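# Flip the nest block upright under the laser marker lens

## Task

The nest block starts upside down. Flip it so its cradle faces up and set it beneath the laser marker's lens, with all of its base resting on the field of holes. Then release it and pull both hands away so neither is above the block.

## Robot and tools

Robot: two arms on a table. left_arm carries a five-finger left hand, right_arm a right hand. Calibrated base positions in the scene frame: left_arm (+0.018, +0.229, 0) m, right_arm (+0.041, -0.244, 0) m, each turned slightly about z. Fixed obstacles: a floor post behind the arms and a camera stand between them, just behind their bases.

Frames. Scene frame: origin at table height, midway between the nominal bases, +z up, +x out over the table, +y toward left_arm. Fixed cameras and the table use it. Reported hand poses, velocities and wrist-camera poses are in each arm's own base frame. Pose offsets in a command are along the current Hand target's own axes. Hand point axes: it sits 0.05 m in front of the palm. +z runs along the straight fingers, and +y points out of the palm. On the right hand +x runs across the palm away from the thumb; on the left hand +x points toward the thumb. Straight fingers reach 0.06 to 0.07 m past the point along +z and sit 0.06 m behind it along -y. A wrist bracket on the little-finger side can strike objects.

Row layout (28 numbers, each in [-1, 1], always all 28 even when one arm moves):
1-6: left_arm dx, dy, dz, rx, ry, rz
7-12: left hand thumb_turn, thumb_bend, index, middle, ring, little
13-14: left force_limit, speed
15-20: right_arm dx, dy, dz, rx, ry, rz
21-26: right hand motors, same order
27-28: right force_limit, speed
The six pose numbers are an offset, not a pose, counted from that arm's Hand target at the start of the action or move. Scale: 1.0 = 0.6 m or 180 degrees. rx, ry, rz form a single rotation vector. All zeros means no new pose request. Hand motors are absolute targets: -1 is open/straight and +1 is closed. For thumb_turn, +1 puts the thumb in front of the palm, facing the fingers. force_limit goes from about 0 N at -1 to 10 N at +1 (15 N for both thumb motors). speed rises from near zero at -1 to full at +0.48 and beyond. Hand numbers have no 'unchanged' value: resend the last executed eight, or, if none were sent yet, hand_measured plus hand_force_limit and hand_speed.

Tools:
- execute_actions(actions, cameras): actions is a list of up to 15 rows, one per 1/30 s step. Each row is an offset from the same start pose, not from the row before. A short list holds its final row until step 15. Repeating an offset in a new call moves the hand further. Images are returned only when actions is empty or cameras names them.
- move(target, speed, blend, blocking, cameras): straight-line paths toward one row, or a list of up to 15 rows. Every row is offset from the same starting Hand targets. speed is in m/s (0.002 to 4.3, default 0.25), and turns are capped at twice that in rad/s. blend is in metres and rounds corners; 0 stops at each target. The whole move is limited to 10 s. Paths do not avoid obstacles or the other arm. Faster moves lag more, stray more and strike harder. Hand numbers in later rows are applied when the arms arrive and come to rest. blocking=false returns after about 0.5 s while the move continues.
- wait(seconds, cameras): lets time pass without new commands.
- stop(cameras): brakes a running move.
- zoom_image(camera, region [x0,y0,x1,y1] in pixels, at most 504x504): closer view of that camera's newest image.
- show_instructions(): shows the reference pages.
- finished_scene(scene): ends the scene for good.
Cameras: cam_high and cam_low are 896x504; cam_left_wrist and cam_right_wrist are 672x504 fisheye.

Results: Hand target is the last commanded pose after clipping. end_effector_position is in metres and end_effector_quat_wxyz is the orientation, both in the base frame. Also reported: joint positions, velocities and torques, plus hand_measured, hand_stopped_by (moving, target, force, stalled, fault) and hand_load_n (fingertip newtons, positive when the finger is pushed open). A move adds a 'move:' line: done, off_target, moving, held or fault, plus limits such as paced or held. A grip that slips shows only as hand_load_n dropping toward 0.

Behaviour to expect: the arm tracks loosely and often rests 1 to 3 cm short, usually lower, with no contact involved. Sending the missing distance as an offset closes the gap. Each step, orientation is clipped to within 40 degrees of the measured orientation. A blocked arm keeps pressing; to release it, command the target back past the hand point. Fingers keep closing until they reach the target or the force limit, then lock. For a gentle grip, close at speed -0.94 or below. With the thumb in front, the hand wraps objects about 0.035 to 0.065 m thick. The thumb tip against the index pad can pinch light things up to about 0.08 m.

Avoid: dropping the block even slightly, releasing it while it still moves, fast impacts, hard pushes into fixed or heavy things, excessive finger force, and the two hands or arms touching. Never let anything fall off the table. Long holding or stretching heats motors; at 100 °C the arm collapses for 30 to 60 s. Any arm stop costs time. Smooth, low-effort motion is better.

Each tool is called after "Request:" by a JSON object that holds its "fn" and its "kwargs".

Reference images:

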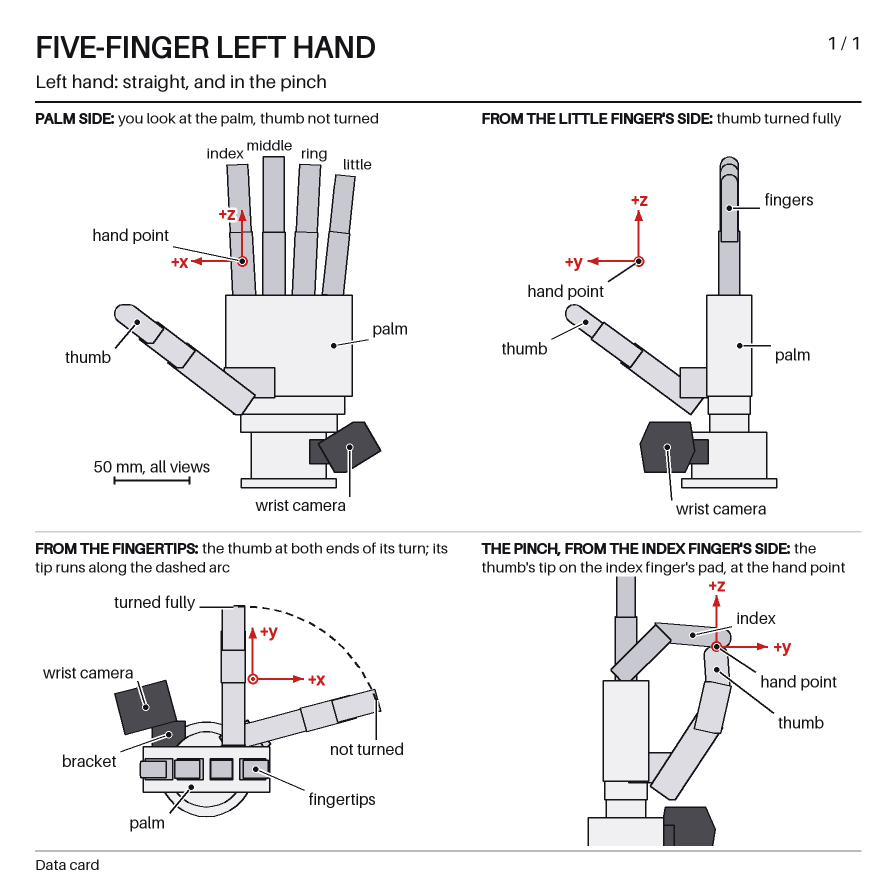

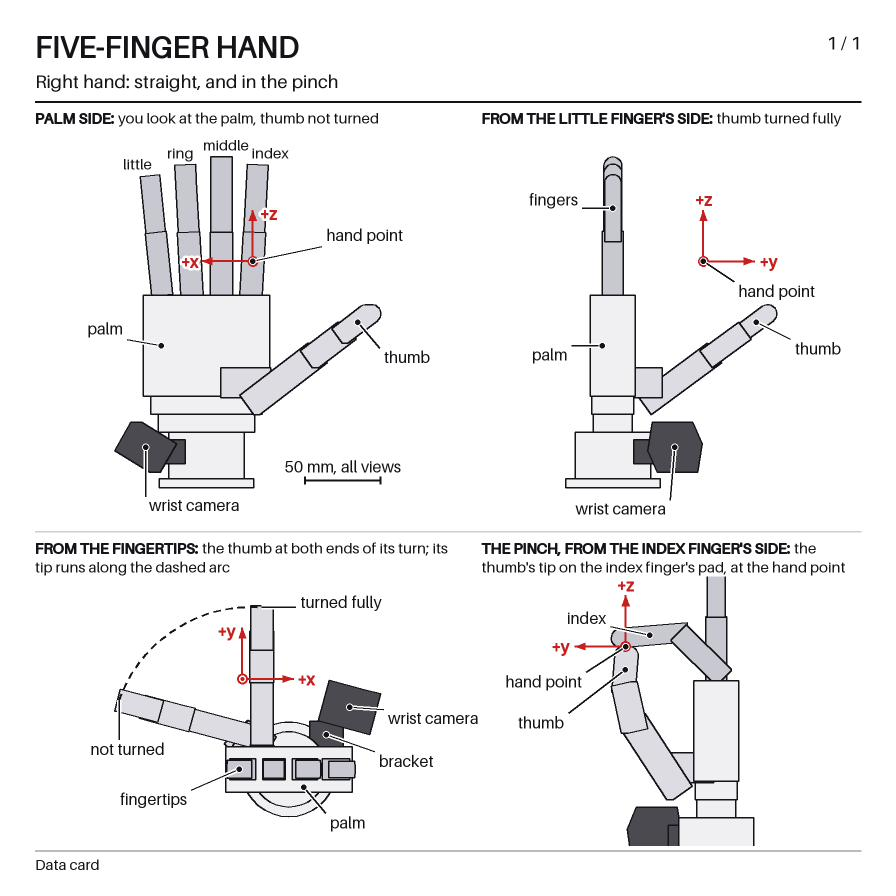

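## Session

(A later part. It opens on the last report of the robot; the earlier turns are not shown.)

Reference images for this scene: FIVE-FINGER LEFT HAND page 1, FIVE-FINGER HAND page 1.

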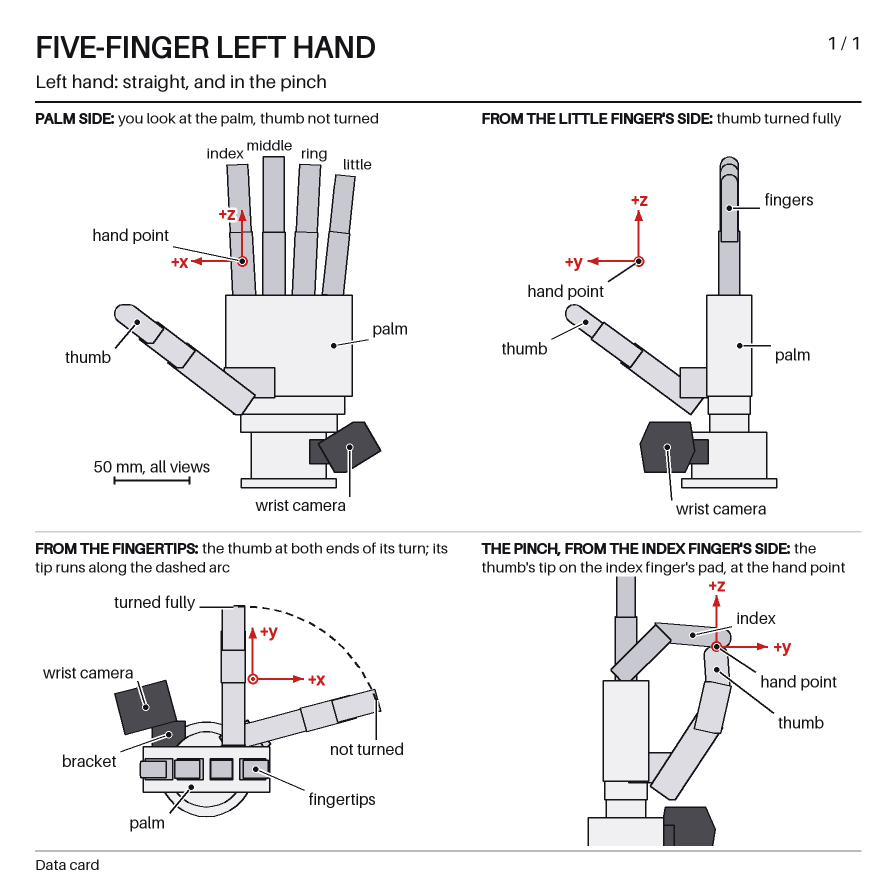

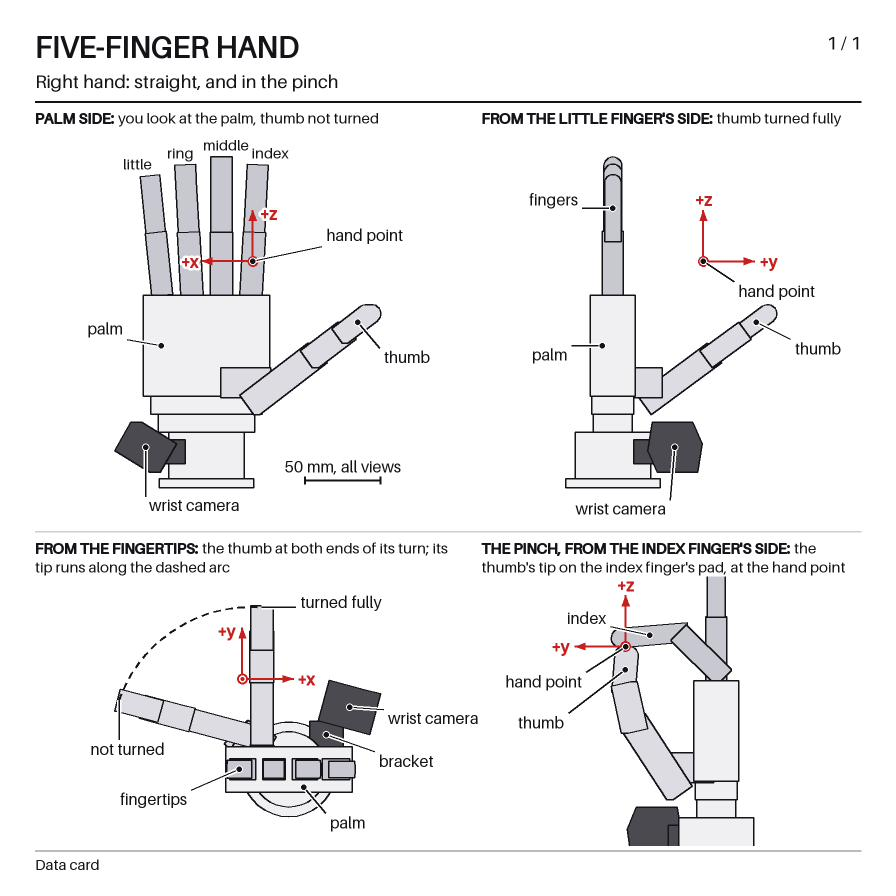

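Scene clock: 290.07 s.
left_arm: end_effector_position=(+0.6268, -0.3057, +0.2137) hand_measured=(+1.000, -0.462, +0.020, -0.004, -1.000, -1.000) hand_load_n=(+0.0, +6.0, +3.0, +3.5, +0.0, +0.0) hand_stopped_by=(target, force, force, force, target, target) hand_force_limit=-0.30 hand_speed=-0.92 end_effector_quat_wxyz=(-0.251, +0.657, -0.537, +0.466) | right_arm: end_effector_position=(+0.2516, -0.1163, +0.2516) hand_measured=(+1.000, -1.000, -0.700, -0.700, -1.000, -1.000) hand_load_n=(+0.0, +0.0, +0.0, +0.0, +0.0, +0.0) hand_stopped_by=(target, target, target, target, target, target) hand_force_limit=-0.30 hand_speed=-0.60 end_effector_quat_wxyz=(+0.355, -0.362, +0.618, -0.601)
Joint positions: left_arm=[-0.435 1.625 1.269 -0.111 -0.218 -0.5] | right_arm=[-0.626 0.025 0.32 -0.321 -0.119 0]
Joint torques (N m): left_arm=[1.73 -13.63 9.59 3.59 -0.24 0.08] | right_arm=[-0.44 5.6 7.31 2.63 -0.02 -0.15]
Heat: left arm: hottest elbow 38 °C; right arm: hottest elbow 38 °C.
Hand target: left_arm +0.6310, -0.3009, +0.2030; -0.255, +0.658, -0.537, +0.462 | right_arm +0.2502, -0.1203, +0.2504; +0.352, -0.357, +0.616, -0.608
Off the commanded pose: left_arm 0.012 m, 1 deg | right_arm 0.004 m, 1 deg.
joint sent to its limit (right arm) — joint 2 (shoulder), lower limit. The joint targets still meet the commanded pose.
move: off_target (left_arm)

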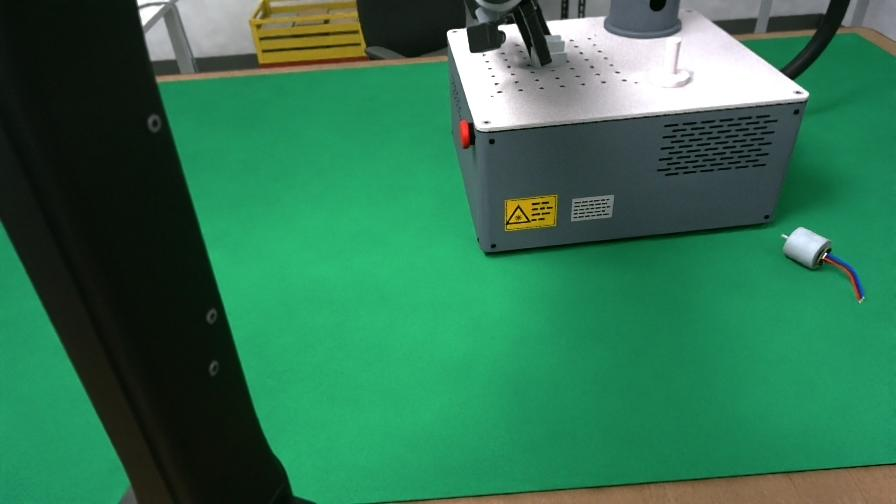

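Request:
{"fn": "move", "kwargs": {"target": [0.0034,-0.0083,-0.0044,0,0,0,1,0.1,0.1,0.1,-1,-1,-0.3,-0.92,0,0,0,0,0,0,1,-1,-0.7,-0.7,-1,-1,-0.3,-0.6], "speed": 0.03, "cameras": []}}

Request:
{"fn": "move", "kwargs": {"target": [0,0,0,0,0,0,1,-0.6,-0.15,-0.15,-1,-1,-0.3,-0.9,0,0,0,0,0,0,1,-1,-0.7,-0.7,-1,-1,-0.3,-0.6], "cameras": ["cam_low","cam_left_wrist"]}}

Request:
{"fn": "zoom_image", "kwargs": {"camera": "cam_low", "region": [510, 10, 600, 90]}}

Request:
{"fn": "zoom_image", "kwargs": {"camera": "cam_left_wrist", "region": [150, 100, 400, 320]}}

Scene clock: 292.40 s.
left_arm: end_effector_position=(+0.6269, -0.3057, +0.2137) hand_measured=(+1.000, -0.462, +0.020, -0.004, -1.000, -1.000) hand_load_n=(+0.0, +6.0, +3.0, +3.5, +0.0, +0.0) hand_stopped_by=(target, force, force, force, target, target) hand_force_limit=-0.30 hand_speed=-0.92 end_effector_quat_wxyz=(-0.251, +0.657, -0.537, +0.466) | right_arm: end_effector_position=(+0.2516, -0.1163, +0.2516) hand_measured=(+1.000, -1.000, -0.700, -0.700, -1.000, -1.000) hand_load_n=(+0.0, -0.5, +0.0, +0.0, +0.0, +0.0) hand_stopped_by=(target, target, target, target, target, target) hand_force_limit=-0.30 hand_speed=-0.60 end_effector_quat_wxyz=(+0.355, -0.362, +0.618, -0.601)
Joint positions: left_arm=[-0.435 1.625 1.269 -0.111 -0.218 -0.5] | right_arm=[-0.626 0.025 0.32 -0.321 -0.119 0]
Joint torques (N m): left_arm=[2.2 -14.21 10.52 3.02 -0.25 0.1] | right_arm=[-0.32 5.54 7.31 2.65 -0.01 -0.15]
Heat: left arm: hottest elbow 38 °C; right arm: hottest elbow 38 °C.
Hand target: left_arm +0.6310, -0.3009, +0.2091; -0.255, +0.658, -0.537, +0.463 | right_arm +0.2502, -0.1203, +0.2504; +0.352, -0.357, +0.616, -0.608
Off the commanded pose: left_arm 0.008 m, 1 deg | right_arm 0.004 m, 1 deg.
joint sent to its limit (right arm) — joint 2 (shoulder), lower limit. The joint targets still meet the commanded pose.
move: done

Scene clock: 293.63 s.
left_arm: end_effector_position=(+0.6269, -0.3057, +0.2137) hand_measured=(+1.000, -0.600, -0.150, -0.150, -1.000, -1.000) hand_load_n=(+0.0, +0.0, +0.0, -0.5, +0.0, +0.0) hand_stopped_by=(target, target, target, target, target, target) hand_force_limit=-0.30 hand_speed=-0.90 end_effector_quat_wxyz=(-0.251, +0.657, -0.537, +0.466) | right_arm: end_effector_position=(+0.2516, -0.1163, +0.2516) hand_measured=(+1.000, -1.000, -0.700, -0.700, -1.000, -1.000) hand_load_n=(+0.0, +0.0, +0.0, +0.0, +0.0, +0.0) hand_stopped_by=(target, target, target, target, target, target) hand_force_limit=-0.30 hand_speed=-0.60 end_effector_quat_wxyz=(+0.355, -0.362, +0.618, -0.601)
Joint positions: left_arm=[-0.435 1.625 1.269 -0.111 -0.218 -0.5] | right_arm=[-0.626 0.025 0.32 -0.321 -0.119 0]
Joint torques (N m): left_arm=[2.43 -14.51 10.37 2.89 -0.23 0.13] | right_arm=[-0.44 5.54 7.31 2.62 -0.01 -0.16]
Heat: left arm: hottest elbow 38 °C; right arm: hottest elbow 38 °C.
Hand target: left_arm +0.6310, -0.3010, +0.2091; -0.255, +0.658, -0.537, +0.463 | right_arm +0.2502, -0.1203, +0.2504; +0.352, -0.357, +0.616, -0.608
Off the commanded pose: left_arm 0.008 m, 1 deg | right_arm 0.004 m, 1 deg.
joint sent to its limit (right arm) — joint 2 (shoulder), lower limit. The joint targets still meet the commanded pose.
move: done
cam_left_wrist: T_world_to_cam=[[0.42329, 0.06118, 0.90393, -0.44477], [-0.57807, -0.75, 0.32146, 0.06136], [0.69761, -0.65861, -0.2821, -0.46297]] pos_world=[0.5467, -0.23169, 0.25171]

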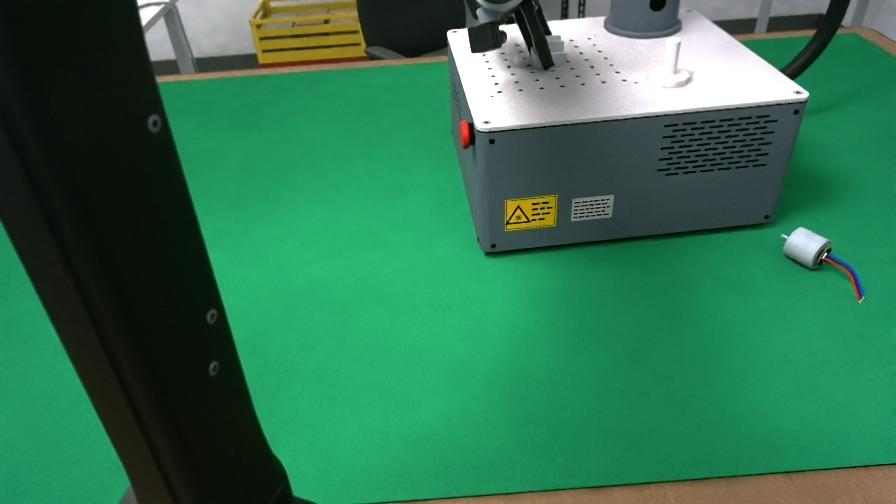

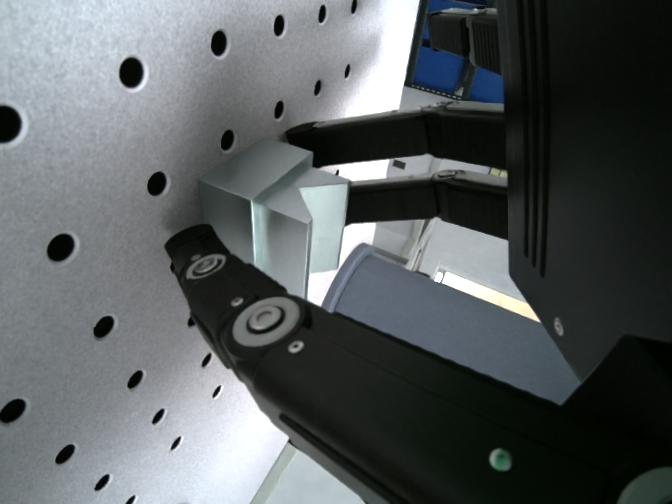

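Scaled by 5.600 from the camera's image (finer frame: 1280x720).

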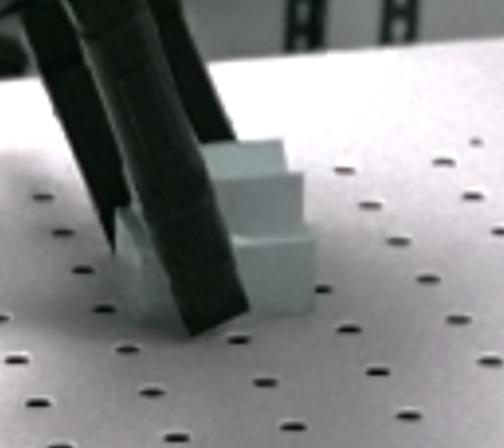

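Scaled by 2.016 from the camera's image (finer frame: 960x720).

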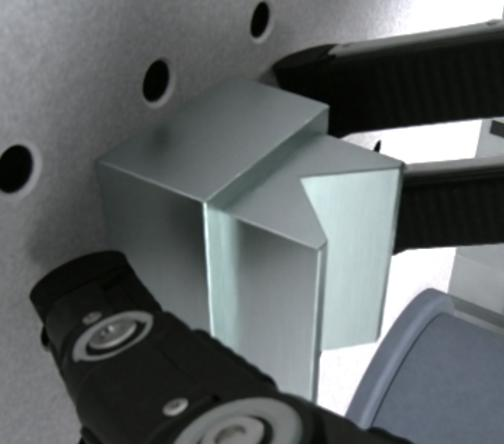

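Request:
{"fn": "move", "kwargs": {"target": [0,0,0,0,0,0,1,-0.65,-0.4,-0.4,-1,-1,-0.3,-0.8,0,0,0,0,0,0,1,-1,-0.7,-0.7,-1,-1,-0.3,-0.6], "cameras": []}}

Request:
{"fn": "move", "kwargs": {"target": [0.0503,-0.1288,-0.0592,0,0,0,1,-0.65,-0.4,-0.4,-1,-1,-0.3,-0.8,0,0,0,0,0,0,1,-1,-0.7,-0.7,-1,-1,-0.3,-0.6], "speed": 0.06, "cameras": ["cam_low","cam_left_wrist"]}}

Request:
{"fn": "zoom_image", "kwargs": {"camera": "cam_low", "region": [510, 10, 600, 90]}}

Scene clock: 297.70 s.
left_arm: end_effector_position=(+0.6269, -0.3057, +0.2137) hand_measured=(+1.000, -0.650, -0.400, -0.400, -1.000, -1.000) hand_load_n=(+0.0, +0.0, +0.0, +0.0, +0.0, +0.0) hand_stopped_by=(target, target, target, target, target, target) hand_force_limit=-0.30 hand_speed=-0.80 end_effector_quat_wxyz=(-0.251, +0.657, -0.537, +0.466) | right_arm: end_effector_position=(+0.2516, -0.1163, +0.2516) hand_measured=(+1.000, -1.000, -0.700, -0.700, -1.000, -1.000) hand_load_n=(+0.0, +0.0, +0.0, +0.0, +0.0, +0.0) hand_stopped_by=(target, target, target, target, target, target) hand_force_limit=-0.30 hand_speed=-0.60 end_effector_quat_wxyz=(+0.355, -0.362, +0.618, -0.601)
Joint positions: left_arm=[-0.435 1.625 1.269 -0.111 -0.218 -0.5] | right_arm=[-0.626 0.025 0.32 -0.321 -0.119 0]
Joint torques (N m): left_arm=[1.73 -14.15 10.36 2.95 -0.29 0.12] | right_arm=[-0.38 5.6 7.3 2.65 -0.02 -0.16]
Heat: left arm: hottest elbow 38 °C; right arm: hottest elbow 38 °C.
Hand target: left_arm +0.6310, -0.3010, +0.2091; -0.255, +0.658, -0.537, +0.463 | right_arm +0.2502, -0.1203, +0.2504; +0.352, -0.357, +0.616, -0.608
Off the commanded pose: left_arm 0.008 m, 1 deg | right_arm 0.004 m, 1 deg.
joint sent to its limit (right arm) — joint 2 (shoulder), lower limit. The joint targets still meet the commanded pose.
move: done

Scene clock: 299.80 s.
left_arm: end_effector_position=(+0.6210, -0.3030, +0.2580) hand_measured=(+1.000, -0.650, -0.400, -0.400, -1.000, -1.000) hand_load_n=(+0.0, +0.0, +0.0, -0.5, +0.0, -0.5) hand_stopped_by=(target, target, target, target, target, target) hand_force_limit=-0.30 hand_speed=-0.80 end_effector_quat_wxyz=(-0.244, +0.666, -0.551, +0.440) | right_arm: end_effector_position=(+0.2516, -0.1163, +0.2516) hand_measured=(+1.000, -1.000, -0.700, -0.700, -1.000, -1.000) hand_load_n=(+0.0, +0.0, +0.0, +0.0, +0.0, +0.0) hand_stopped_by=(target, target, target, target, target, target) hand_force_limit=-0.30 hand_speed=-0.60 end_effector_quat_wxyz=(+0.355, -0.362, +0.618, -0.601)
Joint positions: left_arm=[-0.435 1.593 1.39 -0.328 -0.218 -0.499] | right_arm=[-0.626 0.025 0.32 -0.321 -0.119 0]
Joint torques (N m): left_arm=[2.08 -14.92 15.46 2.25 -0.14 0.13] | right_arm=[-0.26 5.66 7.31 2.63 -0.01 -0.16]
Heat: left arm: hottest elbow 38 °C; right arm: hottest elbow 38 °C.
Hand target: left_arm +0.6359, -0.3010, +0.2991; -0.255, +0.658, -0.537, +0.463 | right_arm +0.2502, -0.1203, +0.2504; +0.352, -0.357, +0.616, -0.608
Off the commanded pose: left_arm 0.044 m, 3 deg | right_arm 0.004 m, 1 deg.
joint sent to its limit (right arm) — joint 2 (shoulder), lower limit. The joint targets still meet the commanded pose.
move: off_target (left_arm)
cam_left_wrist: T_world_to_cam=[[0.47502, 0.0367, 0.87921, -0.51558], [-0.55924, -0.75882, 0.33382, 0.02831], [0.67941, -0.65027, -0.33993, -0.41588]] pos_world=[0.54329, -0.23003, 0.30248]

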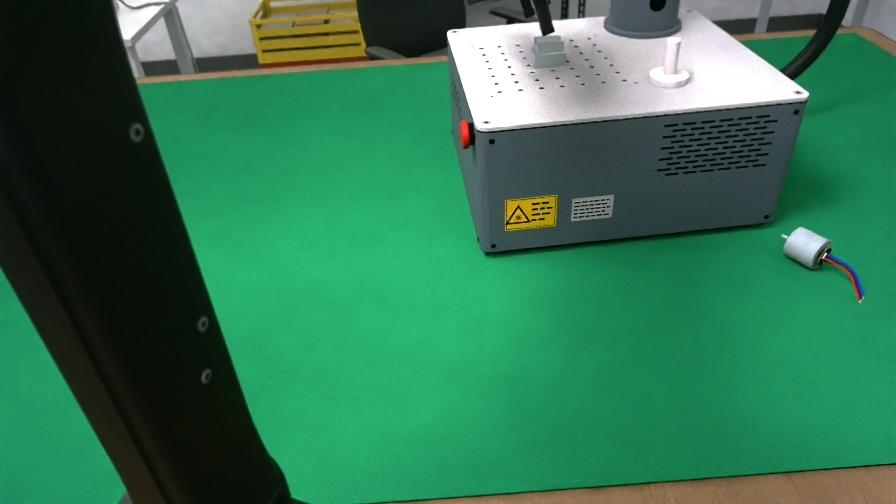

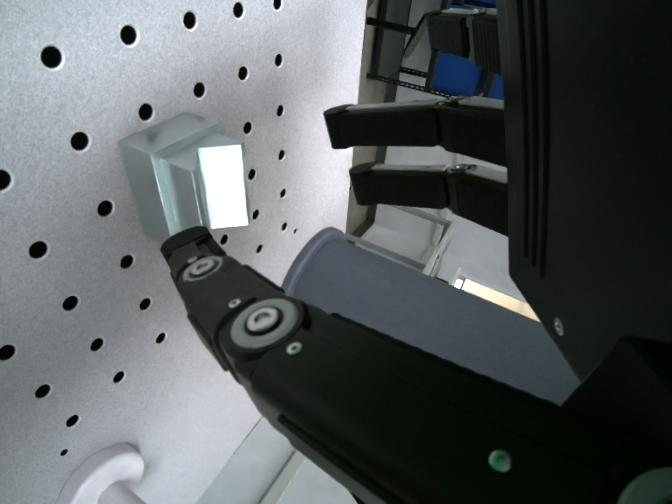

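Scaled by 5.600 from the camera's image (finer frame: 1280x720).

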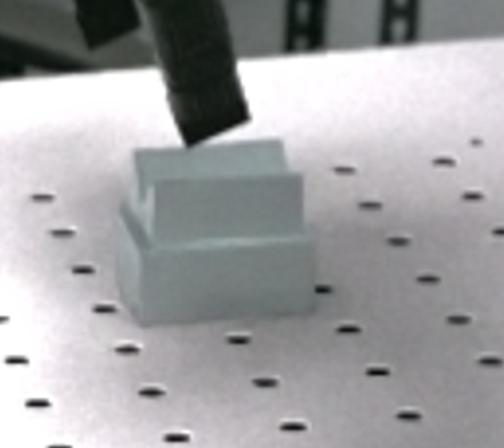

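Request:
{"fn": "move", "kwargs": {"target": [[-0.0178,-0.026,-0.271,0,0,0,1,-0.65,-0.4,-0.4,-1,-1,-0.3,-0.8,0,0,0,0,0,0,1,-1,-0.7,-0.7,-1,-1,-0.3,-0.6],[-0.3468,-0.0508,-0.4748,0,0,0,1,-0.65,-0.4,-0.4,-1,-1,-0.3,-0.8,0,0,0,0,0,0,1,-1,-0.7,-0.7,-1,-1,-0.3,-0.6]], "speed": [0.12,0.2], "blend": [0.03,0], "cameras": ["all"]}}

Request:
{"fn": "zoom_image", "kwargs": {"camera": "cam_low", "region": [440, 0, 720, 140]}}

Scene clock: 305.33 s.
left_arm: end_effector_position=(+0.4025, -0.0544, +0.3859) hand_measured=(+1.000, -0.650, -0.400, -0.400, -1.000, -1.000) hand_load_n=(+0.0, +0.0, +0.0, +0.0, +0.0, +0.0) hand_stopped_by=(target, target, target, target, target, target) hand_force_limit=-0.30 hand_speed=-0.80 end_effector_quat_wxyz=(-0.255, +0.654, -0.536, +0.469) | right_arm: end_effector_position=(+0.2516, -0.1163, +0.2516) hand_measured=(+1.000, -1.000, -0.700, -0.700, -1.000, -1.000) hand_load_n=(+0.0, +0.0, +0.0, +0.0, +0.0, +0.0) hand_stopped_by=(target, target, target, target, target, target) hand_force_limit=-0.30 hand_speed=-0.60 end_effector_quat_wxyz=(+0.355, -0.362, +0.618, -0.601)
Joint positions: left_arm=[0.099 0.844 1.065 -0.683 0.26 -0.259] | right_arm=[-0.626 0.025 0.32 -0.321 -0.119 0]
Joint torques (N m): left_arm=[2.37 -4.89 10.18 2.37 0.16 0.11] | right_arm=[-0.38 5.54 7.3 2.63 -0.01 -0.15]
Heat: left arm: hottest elbow 38 °C; right arm: hottest elbow 38 °C.
Hand target: left_arm +0.4000, -0.0499, +0.3810; -0.255, +0.658, -0.537, +0.463 | right_arm +0.2502, -0.1203, +0.2504; +0.352, -0.357, +0.616, -0.608
Off the commanded pose: left_arm 0.007 m, 1 deg | right_arm 0.004 m, 1 deg.
joint sent to its limit (right arm) — joint 2 (shoulder), lower limit. The joint targets still meet the commanded pose.
move: done
cam_left_wrist: T_world_to_cam=[[0.4142, 0.05909, 0.90827, -0.51885], [-0.58101, -0.75096, 0.31382, 0.06887], [0.70062, -0.65769, -0.27672, -0.09558]] pos_world=[0.32189, 0.01951, 0.42319]
cam_right_wrist: T_world_to_cam=[[-0.10979, -0.23478, -0.96583, 0.24729], [-0.07755, 0.97076, -0.22717, 0.18632], [0.99092, 0.04996, -0.12479, -0.09227]] pos_world=[0.13303, -0.1182, 0.26965]

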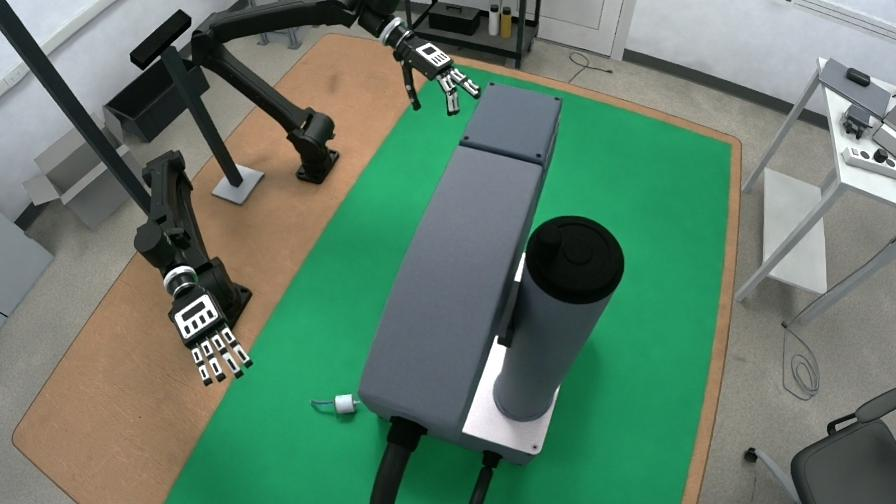

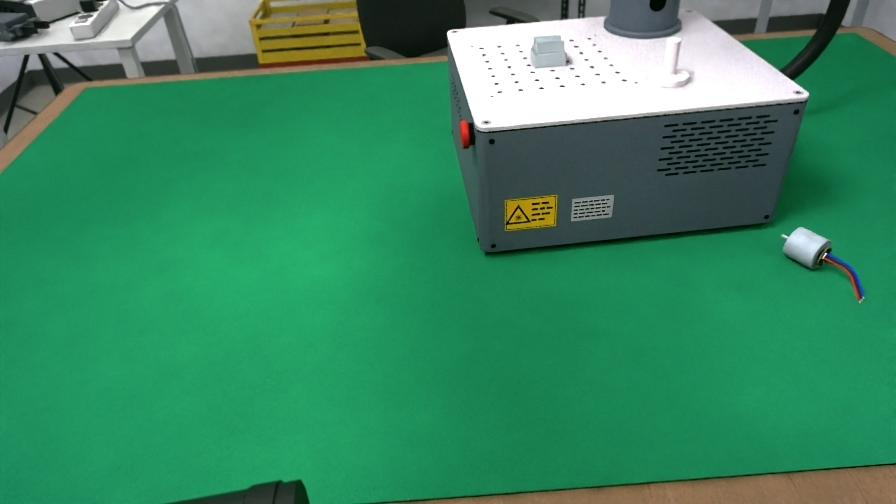

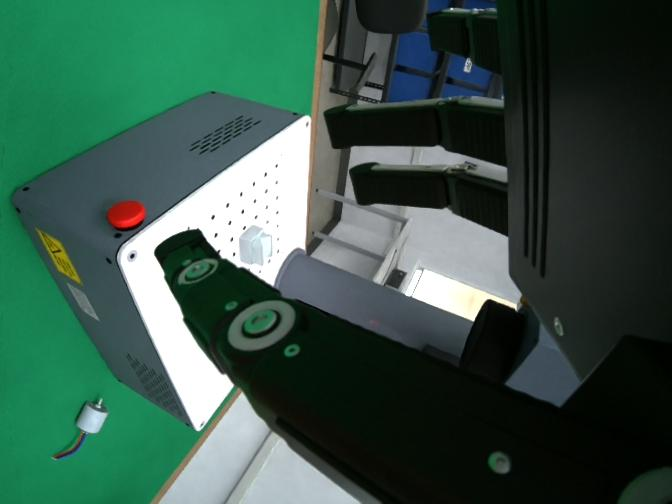

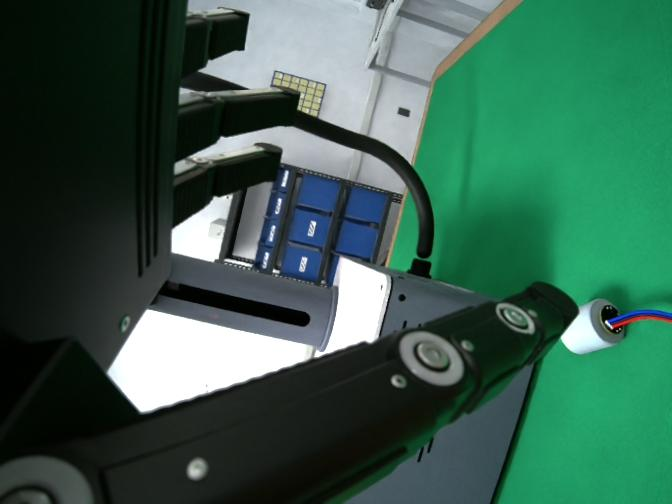

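Scaled by 1.800 from the camera's image (finer frame: 1280x720).

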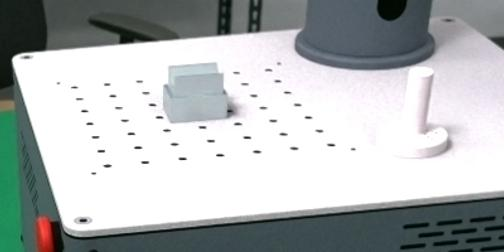

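Request:
{"fn": "zoom_image", "kwargs": {"camera": "cam_left_wrist", "region": [200, 180, 580, 420]}}

Scaled by 1.326 from the camera's image (finer frame: 960x720).

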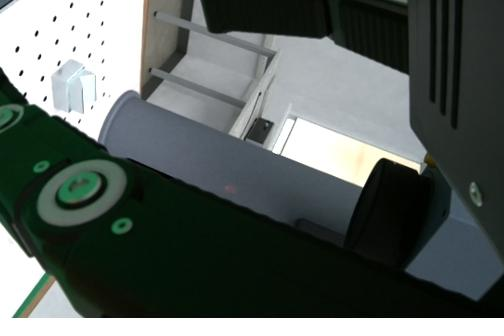

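Request:
{"fn": "finished_scene", "kwargs": {}}

The scene is finished: the task was done.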